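# Four arms unfold a pallet collar onto a pallet

## Task

Unfold the pallet collar into its open shape and set it down squarely on top of the pallet.

## Robot and tools

Setup: four identical Kinova Gen3 arms, arm1 to arm4, each with seven joints, a Robotiq 2F-85 two-finger gripper and a wrist camera (arm1_cam_wrist to arm4_cam_wrist). Two fixed room cameras, cam_high and cam_low, also give views. The hand reaches roughly 1.0 m from the joint 1 axis.

Frame: one shared scene frame, origin on the floor, +z up, metres. Calibrated feet (base_link): arm1 x=-0.424 y=-0.872 z=+0.754 quat_wxyz=(+0.738, +0.000, +0.000, +0.675); arm2 x=+0.229 y=-0.880 z=+0.835 quat_wxyz=(+0.670, +0.001, +0.000, +0.742); arm3 x=+1.000 y=-0.048 z=+0.810 quat_wxyz=(+0.112, +0.001, +0.000, -0.994); arm4 x=-0.901 y=-0.169 z=+0.832 quat_wxyz=(+0.991, -0.003, +0.004, -0.132). Each foot faces its own +x. The reported hand point sits between the finger pads, about 2 cm back from the tips (0.5 cm when fully open); the hand z axis points along the fingers and the fingers close along its y axis.

Joints (absolute targets, radians; tolerance for done ±0.01): joint1_rad -69.115 to 69.115, spins the arm about its foot, positive clockwise from above, 0 means reaching along the foot's +x. joint2_rad -2.249 to 2.249, shoulder, 0 upright, positive leans forward. joint3_rad -69.115 to 69.115, twists the upper arm. joint4_rad -2.579 to 2.579, elbow, 0 straight. joint5_rad -69.115 to 69.115, twists the forearm. joint6_rad -2.099 to 2.099, wrist bend, 0 straight. joint7_rad -69.115 to 69.115, hand roll, positive counter-clockwise viewed from behind the hand. gripper_m 0 to 0.085 (±0.003), the fingertip gap in metres. Speed caps: 1.39 rad/s for joints 1-4, 1.22 rad/s for joints 5-7; acceleration caps 1 and 10 rad/s² respectively. One arm's joints start and finish together, so the hand may sweep a wide curve between postures.

Tool move: keys arm1, arm2, arm3, arm4 and cameras. Each arm key is an object with "joints" (a map from joint name to an absolute target, any subset) and optional "min_time_s" (0.1 to 8 s, lower bound on that arm's motion duration). Omitted arms or joints get nothing new but may keep pushing toward older targets. No action exceeds 15 s. All named arms start at once. cameras is a list from arm1_cam_wrist, arm2_cam_wrist, arm3_cam_wrist, arm4_cam_wrist, cam_high, cam_low, or "all"; [] gives none; omitted gives all on an empty move, none otherwise. Unknown keys make the call invalid; out-of-range numbers get it refused, and a refusal (or a stop interfering) cancels the later move, wait and finished_scene calls in that reply. An empty move returns full state, images and the scene number.

Tool wait: seconds 0 to 10, optional cameras; nothing new is commanded. Tool zoom_image: camera plus region [x0, y0, x1, y1] pixels, origin top-left, at most 504 by 504, on that camera's latest image. All cameras are 896x504. Tool read_manual gives only licence text. Tool finished_scene: scene = current scene number; irreversible, so call it only when the collar stays open and square on the pallet with no robot help.

Reading results: each arm shows joint_positions, Joint velocities (rad/s, "within noise" when still), joint torques (N m, positive toward larger angle, with fixed offset and noise), Flange force along hand x y z (includes held weight; noisy; may say "no reading"). The "move" line reports per arm "done" or its worst status. Arms under "as last shown" were not commanded and repeat earlier values. The pictures line gives image order; images may lag the state slightly. joint_status words: off_target (rested short, may still push), time_out (target dropped, holds position), not_followed (a separation check withheld the targets; it may resume once clear; the gripper still acts). on_its_own lists uncommanded behaviour. Large moves may still be underway when results return.

Hazards: a torque sensor reaching its limit (104.5 N m joints 1-4, 51.3 N m joints 5-7, including load), or a joint straying over 5 degrees from plan, freezes that arm and its gripper for 10 s and skips its remaining commands. The arms do not stop on contact and can push hard; done can appear while pressed short of target. Any firm press between two robots fails the scene, including one gripper closing on another's fingers; the separation check may react late and ignores finger-to-finger contact and fingers opening into another arm. No state line reports robot contact, so check images. Holding loads, stretching out, or pushing at unreachable poses heats motors: MOTOR HOT appears from 60 °C, and at 75 °C that arm sags for 30-60 s (OVER-TEMPERATURE FAULT, keys read limit_stop_at_motor_heat; resend the targets afterwards). The scene keeps running while you think, holding the last command.

Gripping: there is no force setting. For a firm hold, open wide first, then close to a gripper_m well below the part's width. Avoid hard grips on parts still resting on something, twisting or yanking held parts, and fast swings. Never release a moving part, drop things, slam into fixed or heavy objects, or push anything off the work area or onto the floor. Loose objects may get a brief random nudge.

Each tool is called after "Request:" as name(argument=value, ...), one argument or row to a line, values as JSON.

## Session

Request:
move(
)

Scene clock: 0.00 s.
Joint torques (N m): no reading
Motor temperatures (°C): arm1=[36 35 27 36 44 41 47] | arm2=[29 29 34 32 41 37 40] | arm3=[38 37 36 33 40 44 43] | arm4=[32 38 30 26 36 46 35]
Flange force (N): no reading
Joint velocities: within noise
arm1.joint_positions: joint1_rad=-0.451 joint2_rad=-0.488 joint3_rad=-0.090 joint4_rad=+1.489 joint5_rad=-0.024 joint6_rad=+1.942 joint7_rad=+1.015 gripper_m=+0.085
arm1.joint_status: not commanded
arm1.hand: x=-0.4710 y=-0.7525 z=+1.2743 quat_wxyz=(-0.037, +0.668, -0.738, -0.091) (m; scene frame)
arm2.joint_positions: joint1_rad=-0.105 joint2_rad=-0.433 joint3_rad=-0.048 joint4_rad=+1.523 joint5_rad=-0.007 joint6_rad=+1.973 joint7_rad=+1.578 gripper_m=+0.085
arm2.joint_status: not commanded
arm2.hand: x=+0.2167 y=-0.7544 z=+1.3374 quat_wxyz=(-0.030, +0.793, -0.608, -0.028) (m; scene frame)
arm3.joint_positions: joint1_rad=+0.140 joint2_rad=-0.480 joint3_rad=-0.040 joint4_rad=+1.504 joint5_rad=-0.048 joint6_rad=+1.957 joint7_rad=+1.461 gripper_m=+0.085
arm3.joint_status: not commanded
arm3.hand: x=+0.8757 y=-0.0555 z=+1.3239 quat_wxyz=(-0.022, -0.997, -0.017, +0.077) (m; scene frame)
arm4.joint_positions: joint1_rad=-0.493 joint2_rad=-0.458 joint3_rad=-0.036 joint4_rad=+1.502 joint5_rad=-0.057 joint6_rad=+2.052 joint7_rad=+1.434 gripper_m=+0.085
arm4.joint_status: not commanded
arm4.hand: x=-0.7992 y=-0.1467 z=+1.3410 quat_wxyz=(-0.014, +0.076, -0.997, -0.019) (m; scene frame)
pictures: arm1_cam_wrist, arm2_cam_wrist, arm3_cam_wrist, arm4_cam_wrist, cam_high, cam_low

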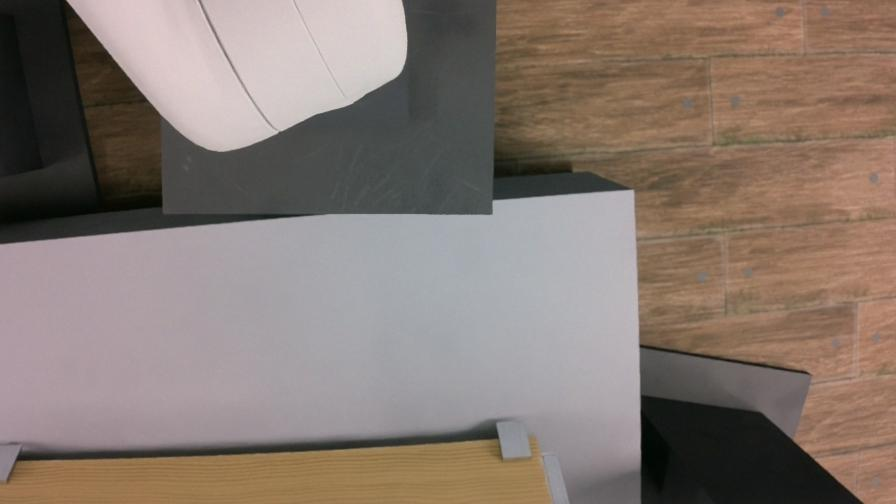

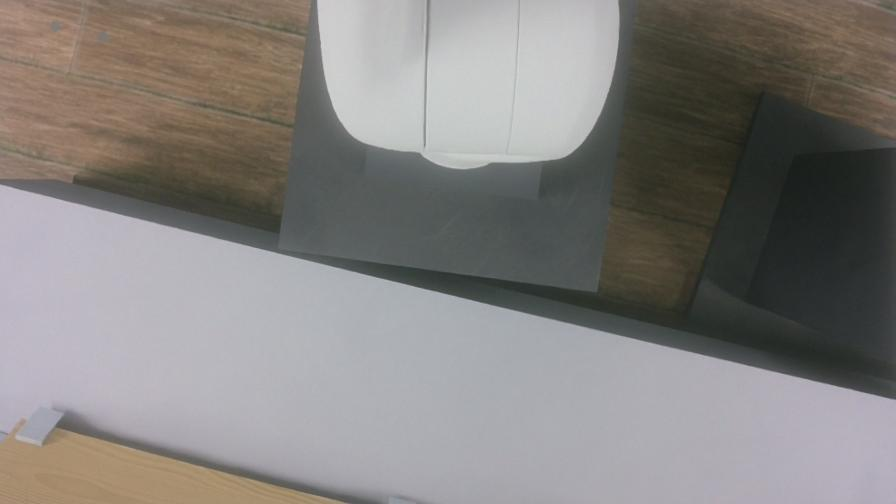

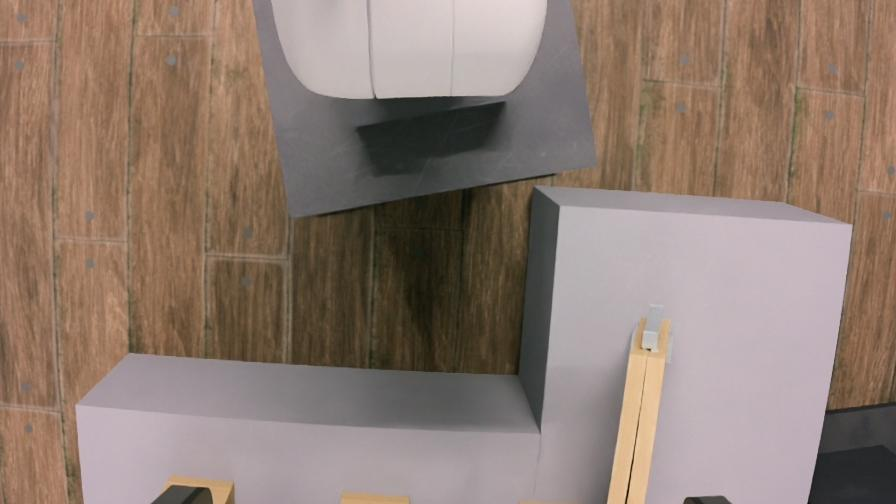

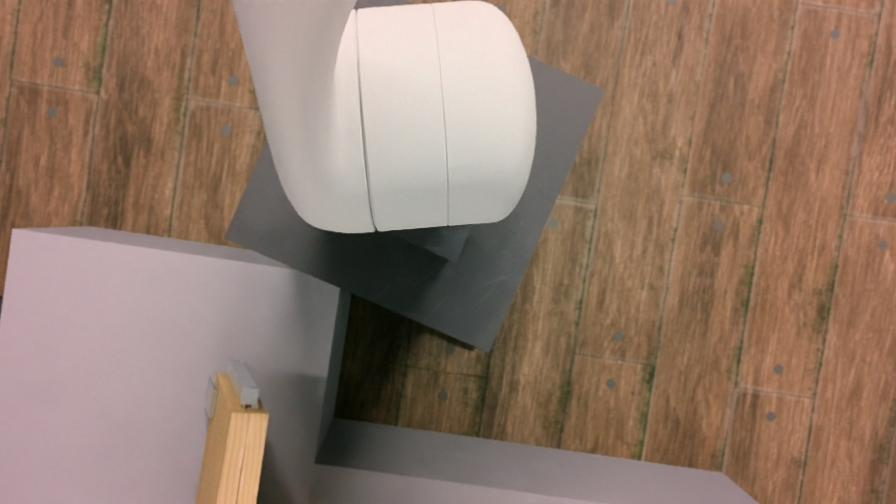

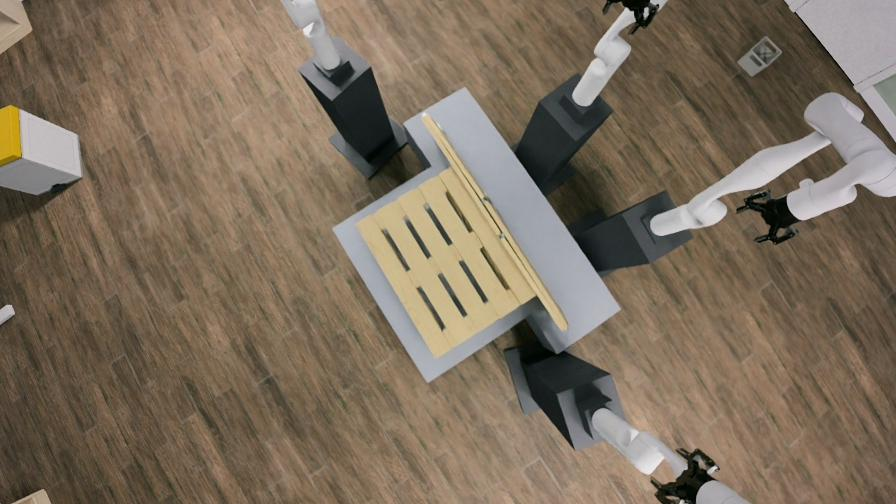

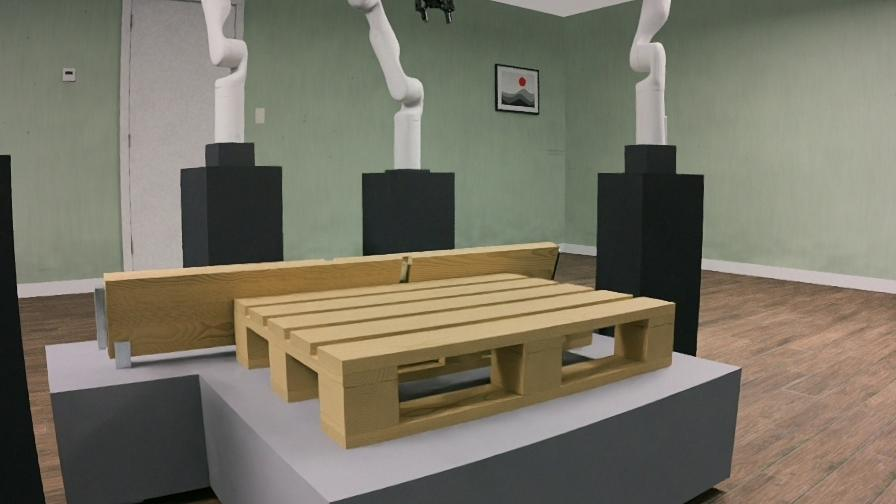

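Request:
zoom_image(
  camera="cam_high",
  region=[320, 80, 640, 390],
)

Request:
zoom_image(
  camera="cam_low",
  region=[60, 180, 560, 460],
)

Request:
zoom_image(
  camera="cam_high",
  region=[410, 100, 510, 220],
)

Request:
zoom_image(
  camera="cam_high",
  region=[470, 180, 590, 340],
)

Scaled by 1.575 from the camera's 896x504 image, which has a finer 1280x720 frame.

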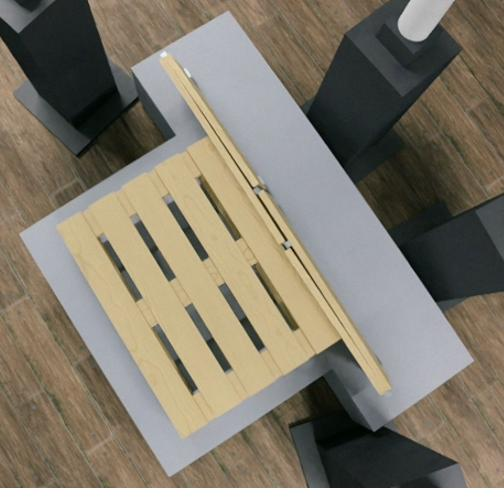

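Scaled by 1.008 from the camera's 896x504 image, which has a finer 1280x720 frame.

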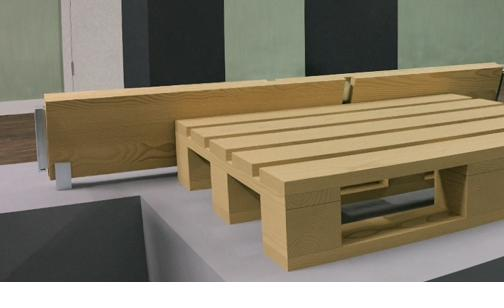

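Scaled by 4.200 from the camera's 896x504 image, which has a finer 1280x720 frame.

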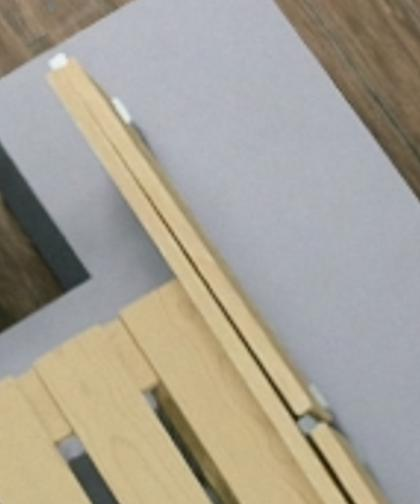

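Scaled by 3.150 from the camera's 896x504 image, which has a finer 1280x720 frame.

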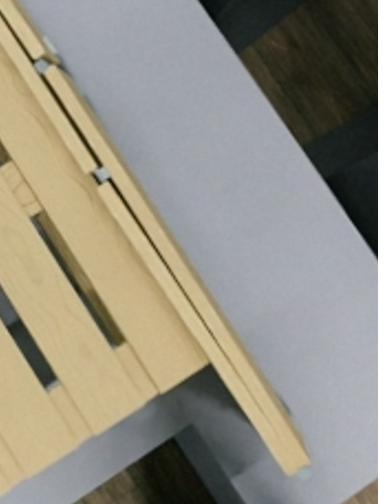

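Request:
zoom_image(
  camera="arm4_cam_wrist",
  region=[160, 330, 360, 504],
)

Request:
zoom_image(
  camera="arm3_cam_wrist",
  region=[540, 280, 760, 504],
)

Request:
zoom_image(
  camera="cam_low",
  region=[80, 220, 280, 400],
)

Request:
zoom_image(
  camera="cam_low",
  region=[380, 230, 580, 330],
)

Request:
zoom_image(
  camera="arm1_cam_wrist",
  region=[440, 380, 600, 504],
)

Scaled by 2.520 from the camera's 896x504 image, which has a finer 1280x720 frame.

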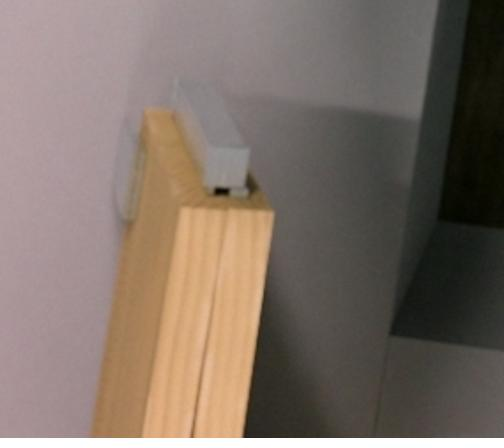

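Scaled by 2.250 from the camera's 896x504 image, which has a finer 1280x720 frame.

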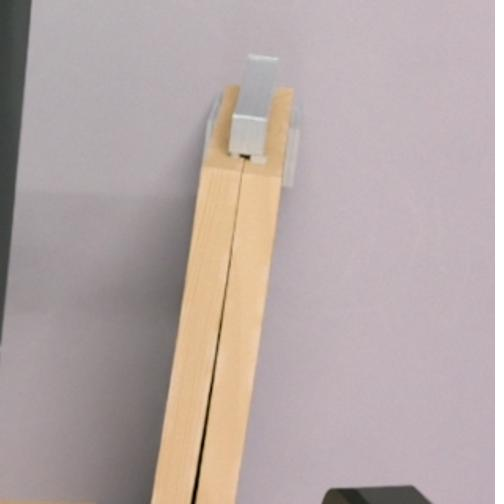

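Scaled by 2.520 from the camera's 896x504 image, which has a finer 1280x720 frame.

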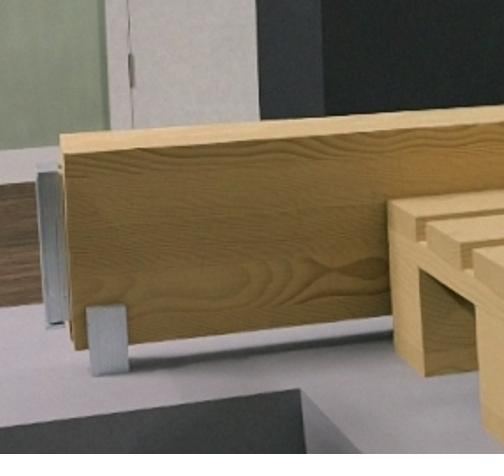

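Scaled by 2.520 from the camera's 896x504 image, which has a finer 1280x720 frame.

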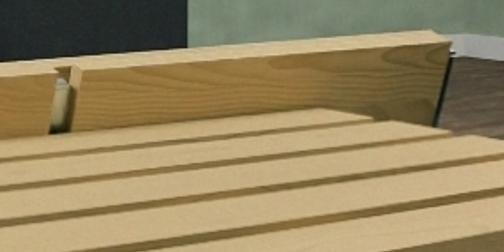

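Scaled by 3.150 from the camera's 896x504 image, which has a finer 1280x720 frame.

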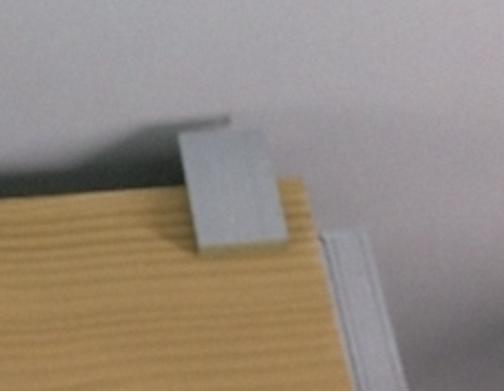

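Request:
move(
  arm1={"joints":{"joint1_rad":0.481,"joint2_rad":0.960,"joint3_rad":0,"joint4_rad":0.998,"joint5_rad":0,"joint6_rad":1.184,"joint7_rad":0.571}},
  arm2={"joints":{"joint1_rad":0.012,"joint2_rad":0.860,"joint3_rad":0,"joint4_rad":1.546,"joint5_rad":0,"joint6_rad":0.736,"joint7_rad":-0.09}},
  cameras=["arm1_cam_wrist","arm2_cam_wrist"],
)

Request:
zoom_image(
  camera="arm2_cam_wrist",
  region=[250, 0, 650, 504],
)

Request:
zoom_image(
  camera="arm1_cam_wrist",
  region=[250, 0, 650, 504],
)

Scene clock: 320.93 s.
Joint torques (N m): arm1=[-0.55 -26.5 -0.99 -8.43 0.22 -0.04 0.4] | arm2=[0.62 -19.51 0 -6.77 0.17 -0.24 -0.31] | arm3=[-0.67 0.54 -0.11 -8.78 0.44 -0.32 -0.01] | arm4=[0.21 1.34 -1.06 -7.84 -0.26 0.18 -0.03]
Motor temperatures (°C): arm1=[34 32 27 32 43 38 46] | arm2=[28 29 31 30 39 36 40] | arm3=[32 33 31 32 39 43 41] | arm4=[29 33 27 26 35 45 35]
Flange force (N): arm1=[-2.3 3.0 1.6] | arm2=[0.6 -5.3 -3.7] | arm3=[-0.8 0.9 1.8] | arm4=[0.2 -4.2 0.5]
move: arm1 done; arm2 done
Joint velocities: within noise
arm1.joint_positions: joint1_rad=+0.481 joint2_rad=+0.960 joint3_rad=+0.000 joint4_rad=+0.998 joint5_rad=+0.000 joint6_rad=+1.184 joint7_rad=+0.571 gripper_m=+0.085
arm1.joint_status: all done
arm1.hand: x=-0.0596 y=-0.3501 z=+0.8494 quat_wxyz=(+0.000, +0.001, -1.000, +0.000) (m; scene frame)
arm2.joint_positions: joint1_rad=+0.012 joint2_rad=+0.860 joint3_rad=+0.000 joint4_rad=+1.546 joint5_rad=+0.000 joint6_rad=+0.736 joint7_rad=-0.090 gripper_m=+0.085
arm2.joint_status: all done
arm2.hand: x=+0.2060 y=-0.3505 z=+0.8512 quat_wxyz=(+0.001, +0.000, -1.000, -0.001) (m; scene frame)
arm3, arm4: as last shown
pictures: arm1_cam_wrist, arm2_cam_wrist

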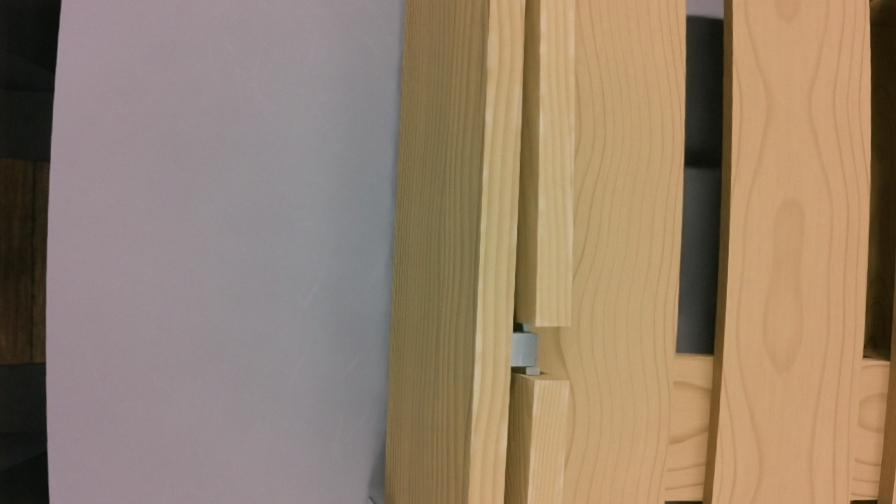

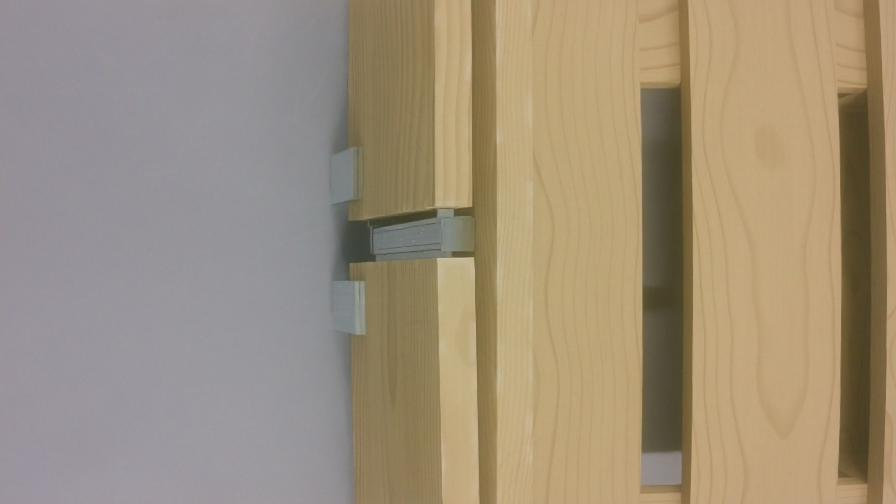

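Scaled by 1.000.

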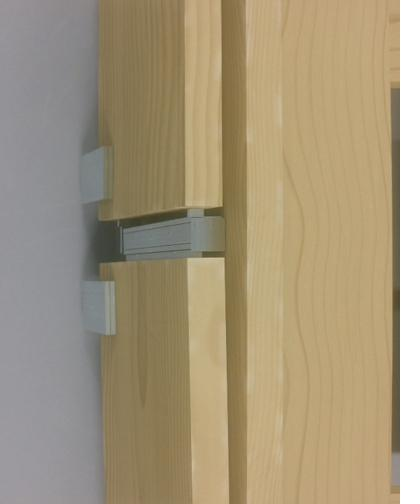

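Scaled by 1.000.

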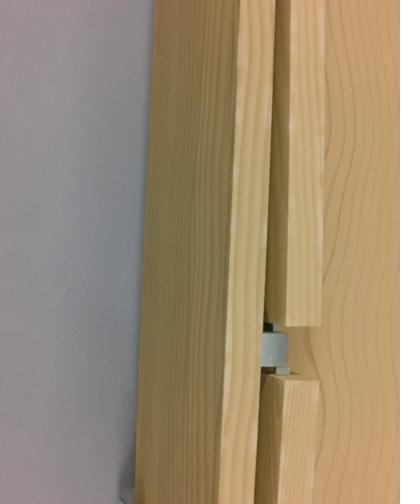

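Request:
move(
  arm1={"joints":{"joint1_rad":0.2,"joint7_rad":0.29}},
  arm2={"joints":{"joint1_rad":-0.1795,"joint2_rad":1.5273,"joint3_rad":0,"joint4_rad":0.842,"joint5_rad":0,"joint6_rad":1.0623,"joint7_rad":-0.281,"gripper_m":0.05}},
  cameras=["arm2_cam_wrist","cam_low","cam_high"],
)

Request:
zoom_image(
  camera="cam_low",
  region=[220, 150, 440, 300],
)

Scene clock: 402.70 s.
Joint torques (N m): arm1=[-0.51 -26.59 -1.01 -8.36 0.22 -0.03 0.4] | arm2=[0.62 -23.72 0.13 -6.35 0.18 0.55 -0.41] | arm3=[-0.65 0.57 -0.11 -8.81 0.45 -0.32 0] | arm4=[0.24 1.35 -1.03 -7.79 -0.24 0.23 -0.03]
Motor temperatures (°C): arm1=[33 33 27 32 43 38 46] | arm2=[28 30 31 30 39 36 40] | arm3=[32 32 31 32 39 43 41] | arm4=[28 33 27 25 35 44 35]
Flange force (N): arm1=[-1.5 4.2 1.6] | arm2=[-2.1 -10.2 -3.7] | arm3=[-0.7 0.9 2.0] | arm4=[0.1 -4.0 0.5]
move: arm1 done; arm2 done
Joint velocities: within noise
arm1.joint_positions: joint1_rad=+0.200 joint2_rad=+0.960 joint3_rad=+0.000 joint4_rad=+0.998 joint5_rad=+0.000 joint6_rad=+1.184 joint7_rad=+0.290 gripper_m=+0.085
arm1.joint_status: all done
arm1.hand: x=-0.2186 y=-0.2697 z=+0.8495 quat_wxyz=(+0.000, +0.000, -1.000, +0.000) (m; scene frame)
arm2.joint_positions: joint1_rad=-0.179 joint2_rad=+1.527 joint3_rad=+0.000 joint4_rad=+0.842 joint5_rad=+0.000 joint6_rad=+1.062 joint7_rad=-0.281 gripper_m=+0.050
arm2.joint_status: all done
arm2.hand: x=+0.0993 y=-0.3440 z=+0.6161 quat_wxyz=(-0.039, +0.001, -0.990, +0.138) (m; scene frame)
arm3, arm4: as last shown
pictures: arm2_cam_wrist, cam_high, cam_low

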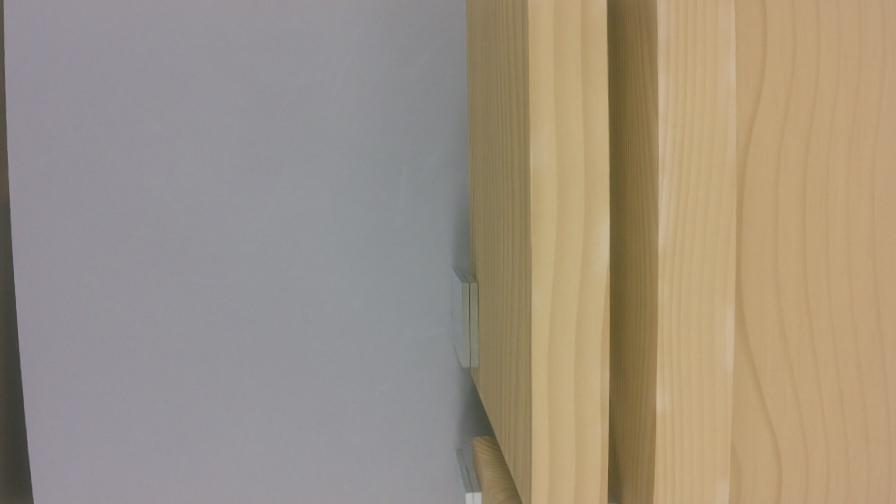

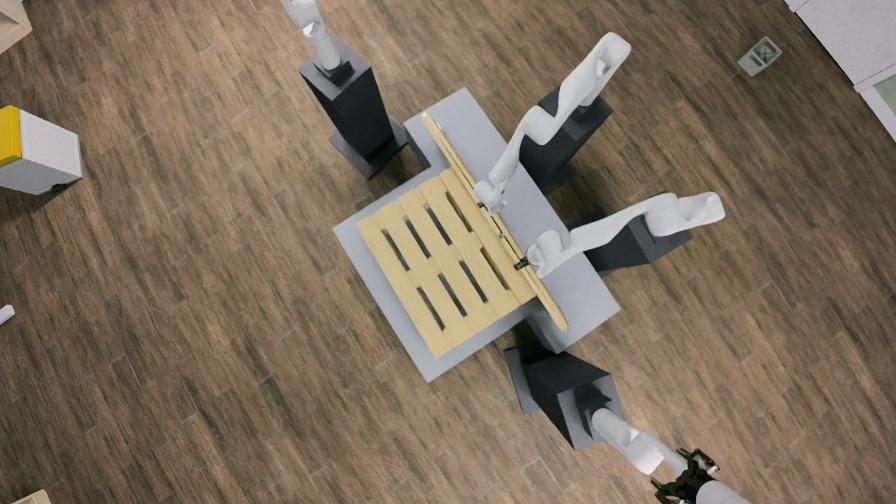

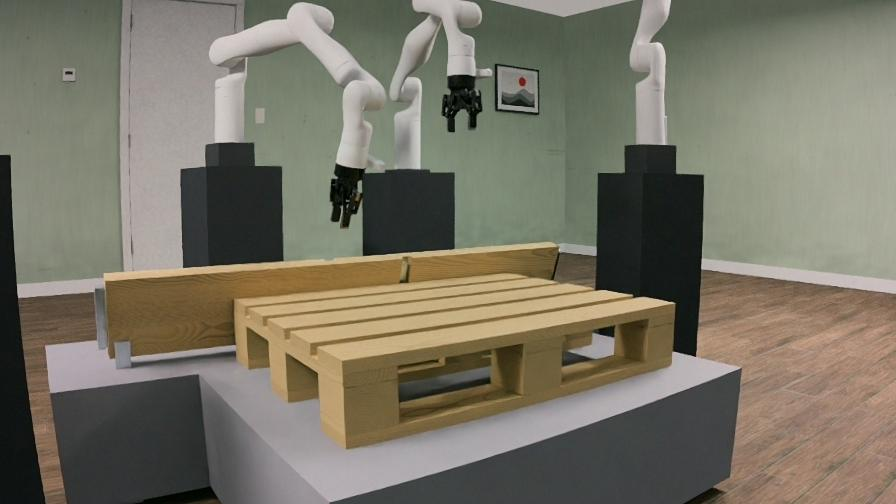

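Scaled by 2.291 from the camera's 896x504 image, which has a finer 1280x720 frame.

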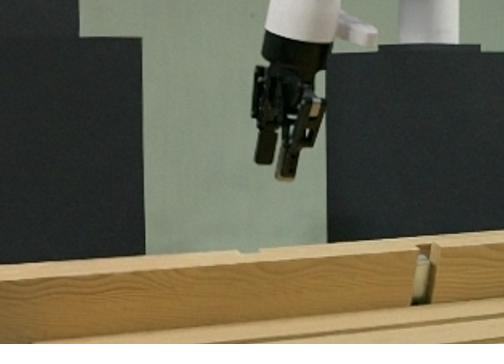

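Request:
move(
  arm2={"joints":{"gripper_m":0.07}},
)

Request:
move(
  arm2={"joints":{"joint1_rad":-0.1887,"joint2_rad":1.6293,"joint4_rad":0.8076,"joint6_rad":0.9947,"joint7_rad":-0.29},"min_time_s":2.5},
  cameras=["arm2_cam_wrist","cam_low"],
)

Request:
zoom_image(
  camera="cam_low",
  region=[250, 150, 450, 300],
)

Scene clock: 432.30 s.
Joint torques (N m): arm1=[-0.5 -26.58 -1.05 -8.51 0.22 -0.03 0.39] | arm2=[0.59 -23.74 0.12 -6.21 0.24 0.55 -0.32] | arm3=[-0.74 0.48 -0.05 -8.78 0.41 -0.32 -0.01] | arm4=[0.27 1.36 -1.05 -7.89 -0.26 0.22 -0.02]
Motor temperatures (°C): arm1=[33 34 27 32 42 38 46] | arm2=[28 31 30 30 38 36 40] | arm3=[32 32 31 32 39 43 41] | arm4=[28 33 27 25 35 44 35]
Flange force (N): arm1=[-1.3 3.4 1.8] | arm2=[-1.8 -9.2 -3.7] | arm3=[-0.9 1.1 1.8] | arm4=[0.2 -4.2 0.9]
move: arm2 done
Joint velocities: within noise
arm1, arm3, arm4: as last shown
arm1.hand: x=-0.2185 y=-0.2697 z=+0.8495 quat_wxyz=(+0.000, +0.001, -1.000, +0.000) (m; scene frame)
arm2.joint_positions: joint1_rad=-0.179 joint2_rad=+1.527 joint3_rad=+0.000 joint4_rad=+0.842 joint5_rad=+0.000 joint6_rad=+1.062 joint7_rad=-0.281 gripper_m=+0.070
arm2.joint_status: all done
arm2.hand: x=+0.0993 y=-0.3439 z=+0.6161 quat_wxyz=(-0.039, +0.001, -0.990, +0.138) (m; scene frame)
pictures: none

Scene clock: 435.10 s.
Joint torques (N m): arm1=[-0.51 -26.53 -1.03 -8.46 0.23 -0.02 0.37] | arm2=[0.65 -23.24 0.21 -5.85 0.18 0.56 -0.38] | arm3=[-0.68 0.52 -0.1 -8.75 0.41 -0.32 -0.03] | arm4=[0.26 1.36 -1.01 -7.86 -0.25 0.23 -0.03]
Motor temperatures (°C): arm1=[33 34 27 32 42 38 46] | arm2=[28 31 30 30 38 36 40] | arm3=[32 32 31 32 39 43 41] | arm4=[28 33 27 25 35 44 35]
Flange force (N): arm1=[-1.3 3.5 1.7] | arm2=[-2.1 -10.0 -4.6] | arm3=[-0.9 0.8 1.7] | arm4=[0.2 -4.0 0.8]
move: arm2 done
Joint velocities: within noise
arm1, arm3, arm4: as last shown
arm2.joint_positions: joint1_rad=-0.189 joint2_rad=+1.629 joint3_rad=+0.000 joint4_rad=+0.808 joint5_rad=+0.000 joint6_rad=+0.995 joint7_rad=-0.290 gripper_m=+0.070
arm2.joint_status: all done
arm2.hand: x=+0.0989 y=-0.3604 z=+0.5589 quat_wxyz=(-0.040, +0.001, -0.990, +0.137) (m; scene frame)
pictures: arm2_cam_wrist, cam_low

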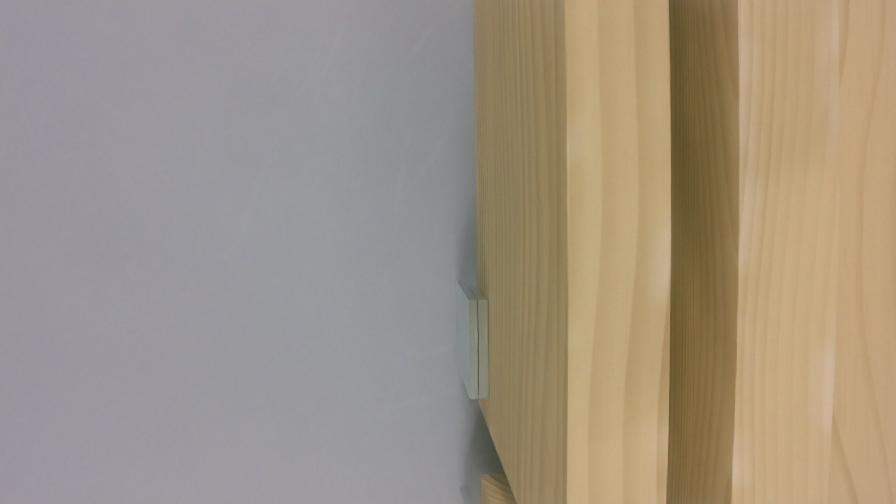

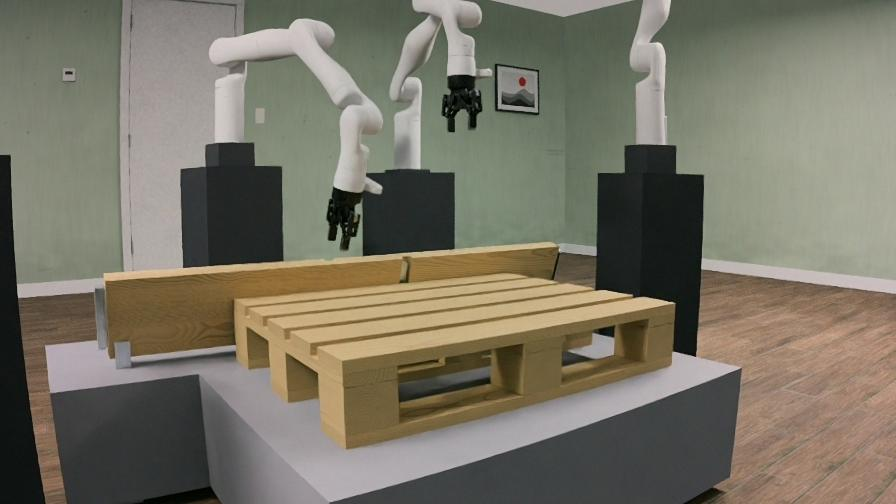

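Scaled by 2.520 from the camera's 896x504 image, which has a finer 1280x720 frame.

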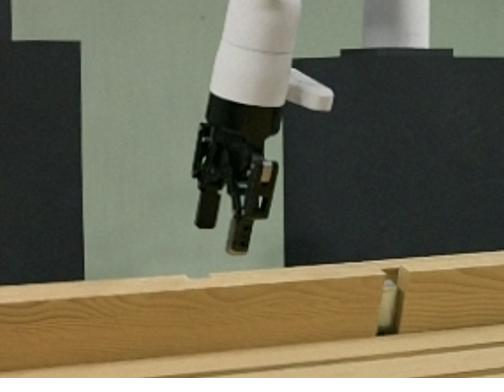

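Request:
move(
  arm2={"joints":{"joint1_rad":-0.1884,"joint2_rad":1.7059,"joint4_rad":0.7204,"joint6_rad":1.0053,"joint7_rad":-0.29,"gripper_m":0.075},"min_time_s":2},
  cameras=["arm2_cam_wrist","cam_low"],
)

Request:
zoom_image(
  camera="cam_low",
  region=[300, 180, 420, 300],
)

Scene clock: 472.33 s.
Joint torques (N m): arm1=[-0.52 -26.57 -1.04 -8.43 0.23 -0.04 0.38] | arm2=[0.89 1.01 -0.45 -7.89 0.25 -9.76 0] | arm3=[-0.67 0.53 -0.02 -8.78 0.43 -0.33 -0.06] | arm4=[0.21 1.41 -1.02 -7.84 -0.21 0.22 -0.02]
Motor temperatures (°C): arm1=[33 34 27 32 42 38 45] | arm2=[28 31 30 30 38 36 40] | arm3=[31 32 30 32 39 43 40] | arm4=[28 33 27 25 35 44 35]
Flange force (N): arm1=[-1.4 3.7 1.7] | arm2=[-12.0 -49.6 -61.9] | arm3=[-0.8 1.0 1.8] | arm4=[0.3 -3.9 0.7]
move: arm2 done
Joint velocities: within noise
arm1, arm3, arm4: as last shown
arm2.joint_positions: joint1_rad=-0.188 joint2_rad=+1.706 joint3_rad=+0.000 joint4_rad=+0.720 joint5_rad=+0.000 joint6_rad=+1.005 joint7_rad=-0.290 gripper_m=+0.075
arm2.joint_status: all done
arm2.hand: x=+0.0991 y=-0.3608 z=+0.5290 quat_wxyz=(-0.040, +0.001, -0.990, +0.137) (m; scene frame)
pictures: arm2_cam_wrist, cam_low

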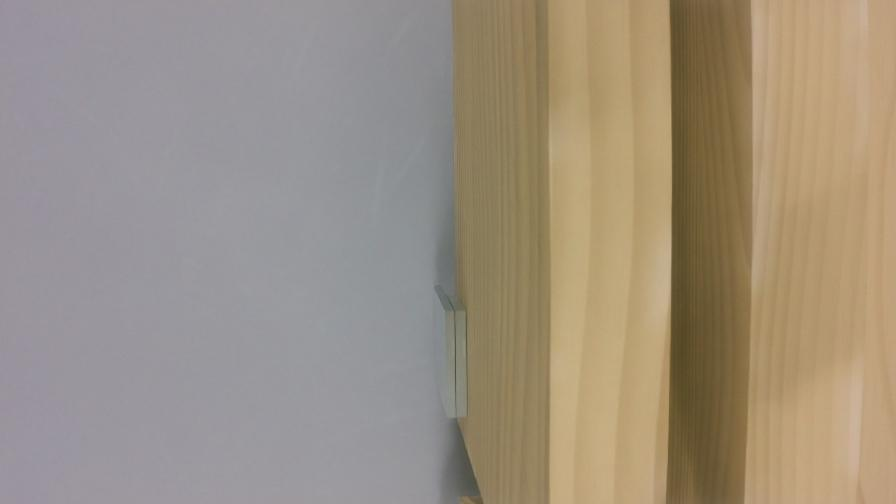

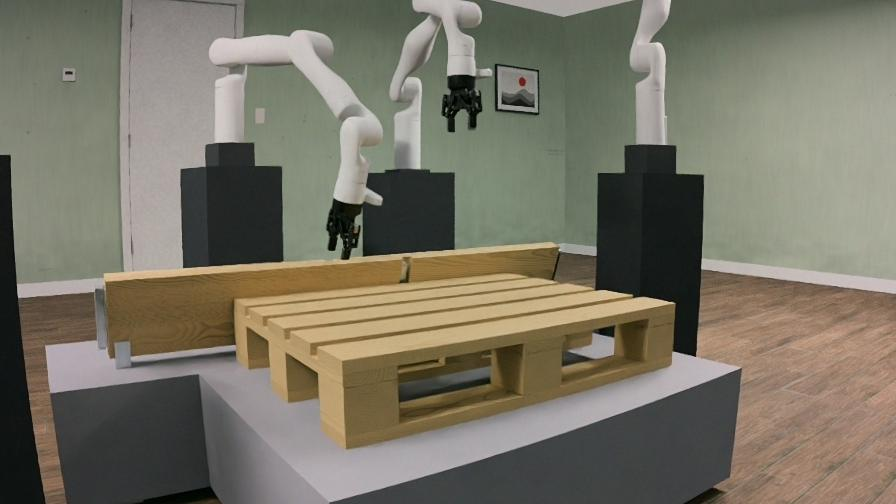

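Scaled by 4.200 from the camera's 896x504 image, which has a finer 1280x720 frame.

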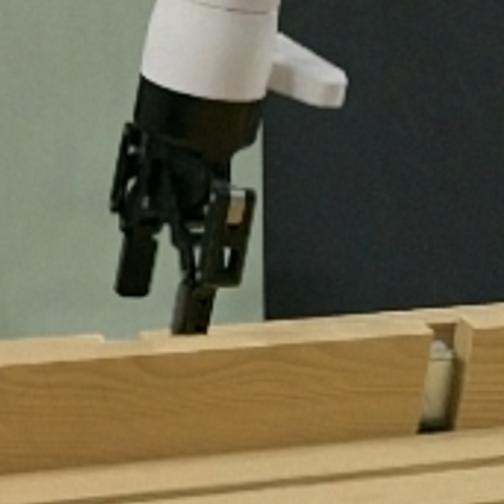

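Request:
move(
  arm3={"joints":{"joint1_rad":-0.178,"joint6_rad":1.347}},
  cameras=["arm3_cam_wrist"],
)

Request:
zoom_image(
  camera="arm3_cam_wrist",
  region=[300, 100, 600, 400],
)

Scene clock: 515.83 s.
Joint torques (N m): arm1=[-0.51 -26.54 -0.98 -8.45 0.26 -0.01 0.37] | arm2=[0.89 1.37 -0.57 -7.77 0.25 -9.72 0.1] | arm3=[-0.73 -1.02 -0.07 -10.35 0.4 -1.87 -0.03] | arm4=[0.26 1.33 -1.02 -7.83 -0.21 0.23 -0.04]
Motor temperatures (°C): arm1=[33 34 27 32 42 38 45] | arm2=[28 30 30 29 38 38 40] | arm3=[31 32 30 32 39 43 40] | arm4=[28 33 27 25 35 44 35]
Flange force (N): arm1=[-1.3 3.5 1.7] | arm2=[-12.0 -50.0 -62.4] | arm3=[0.4 0.2 2.1] | arm4=[0.1 -4.0 0.6]
move: arm3 done
Joint velocities: within noise
arm1, arm2, arm4: as last shown
arm2.hand: x=+0.0991 y=-0.3609 z=+0.5290 quat_wxyz=(-0.040, +0.001, -0.990, +0.137) (m; scene frame)
arm3.joint_positions: joint1_rad=-0.178 joint2_rad=-0.480 joint3_rad=-0.040 joint4_rad=+1.504 joint5_rad=-0.048 joint6_rad=+1.347 joint7_rad=+1.461 gripper_m=+0.085
arm3.joint_status: all done
arm3.hand: x=+0.7341 y=-0.1667 z=+1.4076 quat_wxyz=(-0.117, -0.913, -0.159, +0.357) (m; scene frame)
pictures: arm3_cam_wrist

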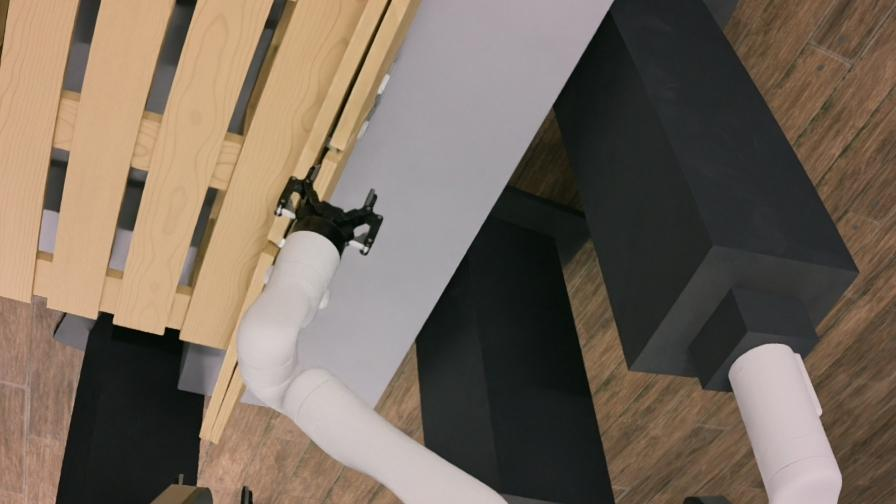

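Scaled by 1.680 from the camera's 896x504 image, which has a finer 1280x720 frame.

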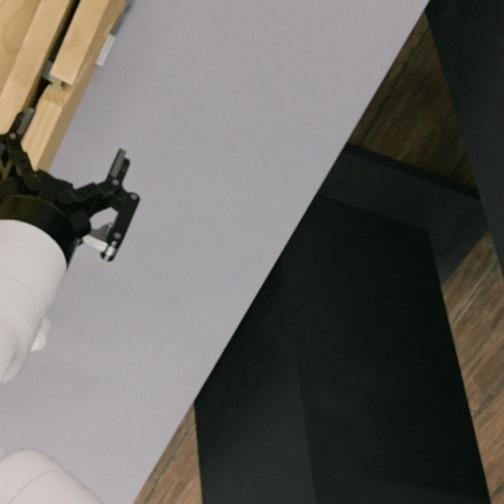

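Request:
zoom_image(
  camera="arm3_cam_wrist",
  region=[250, 110, 400, 260],
)

Scaled by 3.360 from the camera's 896x504 image, which has a finer 1280x720 frame.

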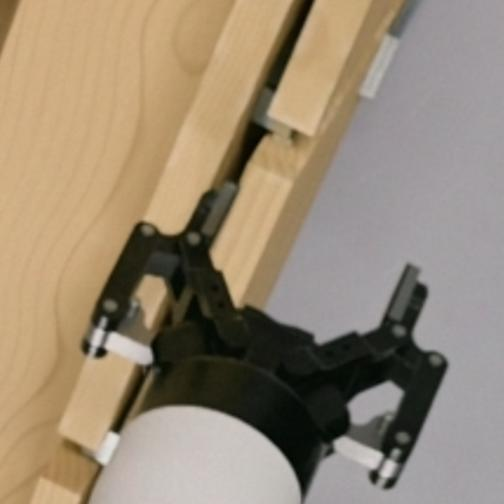

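Request:
move(
  arm2={"joints":{"joint1_rad":-0.1899,"joint2_rad":1.6693,"joint4_rad":0.776,"joint6_rad":0.9863,"joint7_rad":-0.2915},"min_time_s":1},
)

Request:
move(
  arm2={"joints":{"joint1_rad":-0.1932,"joint2_rad":1.709,"joint4_rad":0.7505,"joint6_rad":0.972,"joint7_rad":-0.295},"min_time_s":2},
  cameras=["arm3_cam_wrist"],
)

Request:
zoom_image(
  camera="arm3_cam_wrist",
  region=[250, 110, 400, 260],
)

Scene clock: 542.87 s.
Joint torques (N m): arm1=[-0.55 -26.49 -1.06 -8.45 0.23 -0.05 0.39] | arm2=[0.59 -23.11 0.19 -5.75 0.18 0.54 -0.32] | arm3=[-0.75 -1.02 -0.02 -10.38 0.44 -1.86 -0.03] | arm4=[0.26 1.35 -1.09 -7.85 -0.25 0.19 -0.06]
Motor temperatures (°C): arm1=[33 35 27 32 42 38 45] | arm2=[28 30 30 29 38 39 40] | arm3=[31 32 30 32 39 43 40] | arm4=[28 33 27 25 35 44 35]
Flange force (N): arm1=[-1.4 3.5 1.6] | arm2=[-2.1 -10.0 -4.9] | arm3=[0.5 0.3 2.2] | arm4=[0.2 -4.4 0.6]
move: arm2 done
Joint velocities: within noise
arm1, arm3, arm4: as last shown
arm2.joint_positions: joint1_rad=-0.190 joint2_rad=+1.669 joint3_rad=+0.000 joint4_rad=+0.776 joint5_rad=+0.000 joint6_rad=+0.986 joint7_rad=-0.291 gripper_m=+0.075
arm2.joint_status: all done
arm2.hand: x=+0.0992 y=-0.3637 z=+0.5404 quat_wxyz=(-0.041, +0.001, -0.990, +0.137) (m; scene frame)
pictures: none

Scene clock: 545.17 s.
Joint torques (N m): arm1=[-0.62 -26.53 -1.05 -8.46 0.24 -0.02 0.4] | arm2=[-7.09 45.03 -10.29 9.47 -3.57 -8.31 0.57] | arm3=[-0.68 -1.02 -0.08 -10.35 0.43 -1.88 -0.03] | arm4=[0.24 1.36 -1.03 -7.81 -0.25 0.2 -0.02]
Motor temperatures (°C): arm1=[33 35 27 32 42 38 45] | arm2=[28 30 30 29 38 39 40] | arm3=[31 32 30 32 39 43 40] | arm4=[28 33 27 25 35 44 35]
Flange force (N): arm1=[-1.5 3.4 1.7] | arm2=[-27.0 -45.9 -126.0] | arm3=[0.4 0.1 2.0] | arm4=[0.1 -4.1 0.5]
move: arm2 done
Joint velocities: within noise
arm1, arm3: as last shown
arm2.joint_positions: joint1_rad=-0.193 joint2_rad=+1.707 joint3_rad=+0.000 joint4_rad=+0.751 joint5_rad=+0.000 joint6_rad=+0.972 joint7_rad=-0.295 gripper_m=+0.075
arm2.joint_status: all done
arm2.hand: x=+0.0988 y=-0.3684 z=+0.5218 quat_wxyz=(-0.041, +0.000, -0.990, +0.136) (m; scene frame)
arm4.joint_positions: joint1_rad=-0.493 joint2_rad=-0.458 joint3_rad=-0.036 joint4_rad=+1.502 joint5_rad=-0.057 joint6_rad=+2.052 joint7_rad=+1.434 gripper_m=+0.085
arm4.joint_status: not commanded
arm4.hand: x=-0.7992 y=-0.1467 z=+1.3410 quat_wxyz=(-0.014, +0.076, -0.997, -0.019) (m; scene frame)
pictures: arm3_cam_wrist

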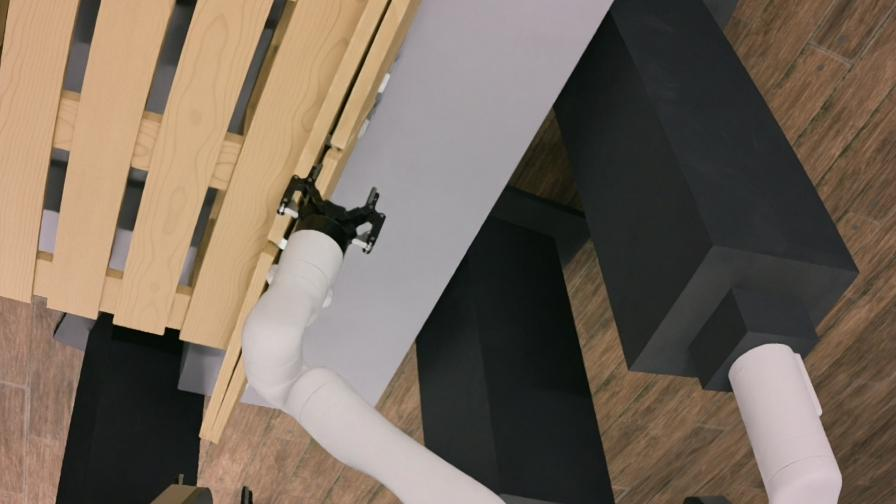

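Scaled by 3.360 from the camera's 896x504 image, which has a finer 1280x720 frame.

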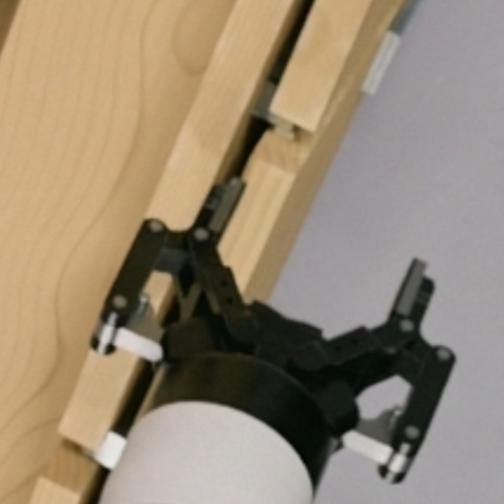

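Request:
move(
  arm2={"joints":{"joint1_rad":-0.2101,"joint2_rad":1.6585,"joint4_rad":0.9214,"joint6_rad":0.8517,"joint7_rad":-0.312},"min_time_s":3},
  cameras=["arm3_cam_wrist"],
)

Request:
zoom_image(
  camera="arm3_cam_wrist",
  region=[230, 70, 430, 270],
)

Scene clock: 635.10 s.
Joint torques (N m): arm1=[-0.61 -26.54 -1.03 -8.42 0.25 -0.02 0.4] | arm2=[-13.85 68.88 -20.37 22.8 -6.63 -1.88 1.04] | arm3=[-0.71 -1 -0.02 -10.34 0.42 -1.88 -0.05] | arm4=[0.2 1.42 -0.97 -7.85 -0.24 0.21 -0.04]
Motor temperatures (°C): arm1=[33 35 27 32 42 37 45] | arm2=[29 43 31 29 38 39 40] | arm3=[31 32 30 32 39 43 40] | arm4=[28 32 27 25 35 44 35]
Flange force (N): arm1=[-1.5 3.6 1.7] | arm2=[-36.2 -23.1 -154.1] | arm3=[0.4 0.2 2.0] | arm4=[0.3 -3.9 0.8]
move: arm2 done
TORQUE WARNING: arm2's joint2_rad reached its warning level (56.7 N m). A warning alone does not stop the arm.
Joint velocities: within noise
arm1, arm3, arm4: as last shown
arm2.joint_positions: joint1_rad=-0.210 joint2_rad=+1.653 joint3_rad=+0.000 joint4_rad=+0.921 joint5_rad=+0.000 joint6_rad=+0.852 joint7_rad=-0.312 gripper_m=+0.075
arm2.joint_status: all done
arm2.hand: x=+0.0981 y=-0.3955 z=+0.5227 quat_wxyz=(-0.043, +0.000, -0.990, +0.134) (m; scene frame)
pictures: arm3_cam_wrist

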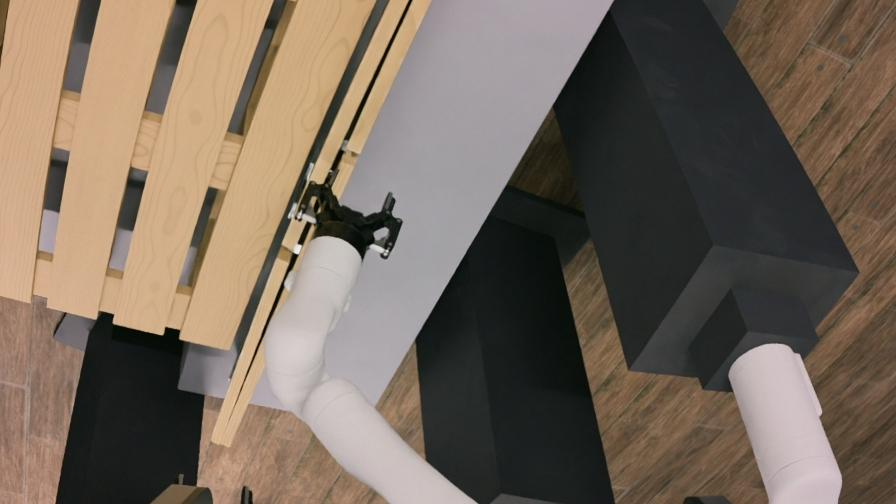

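Scaled by 2.520 from the camera's 896x504 image, which has a finer 1280x720 frame.

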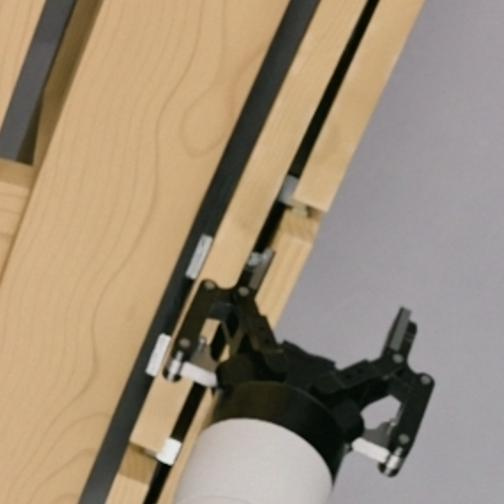

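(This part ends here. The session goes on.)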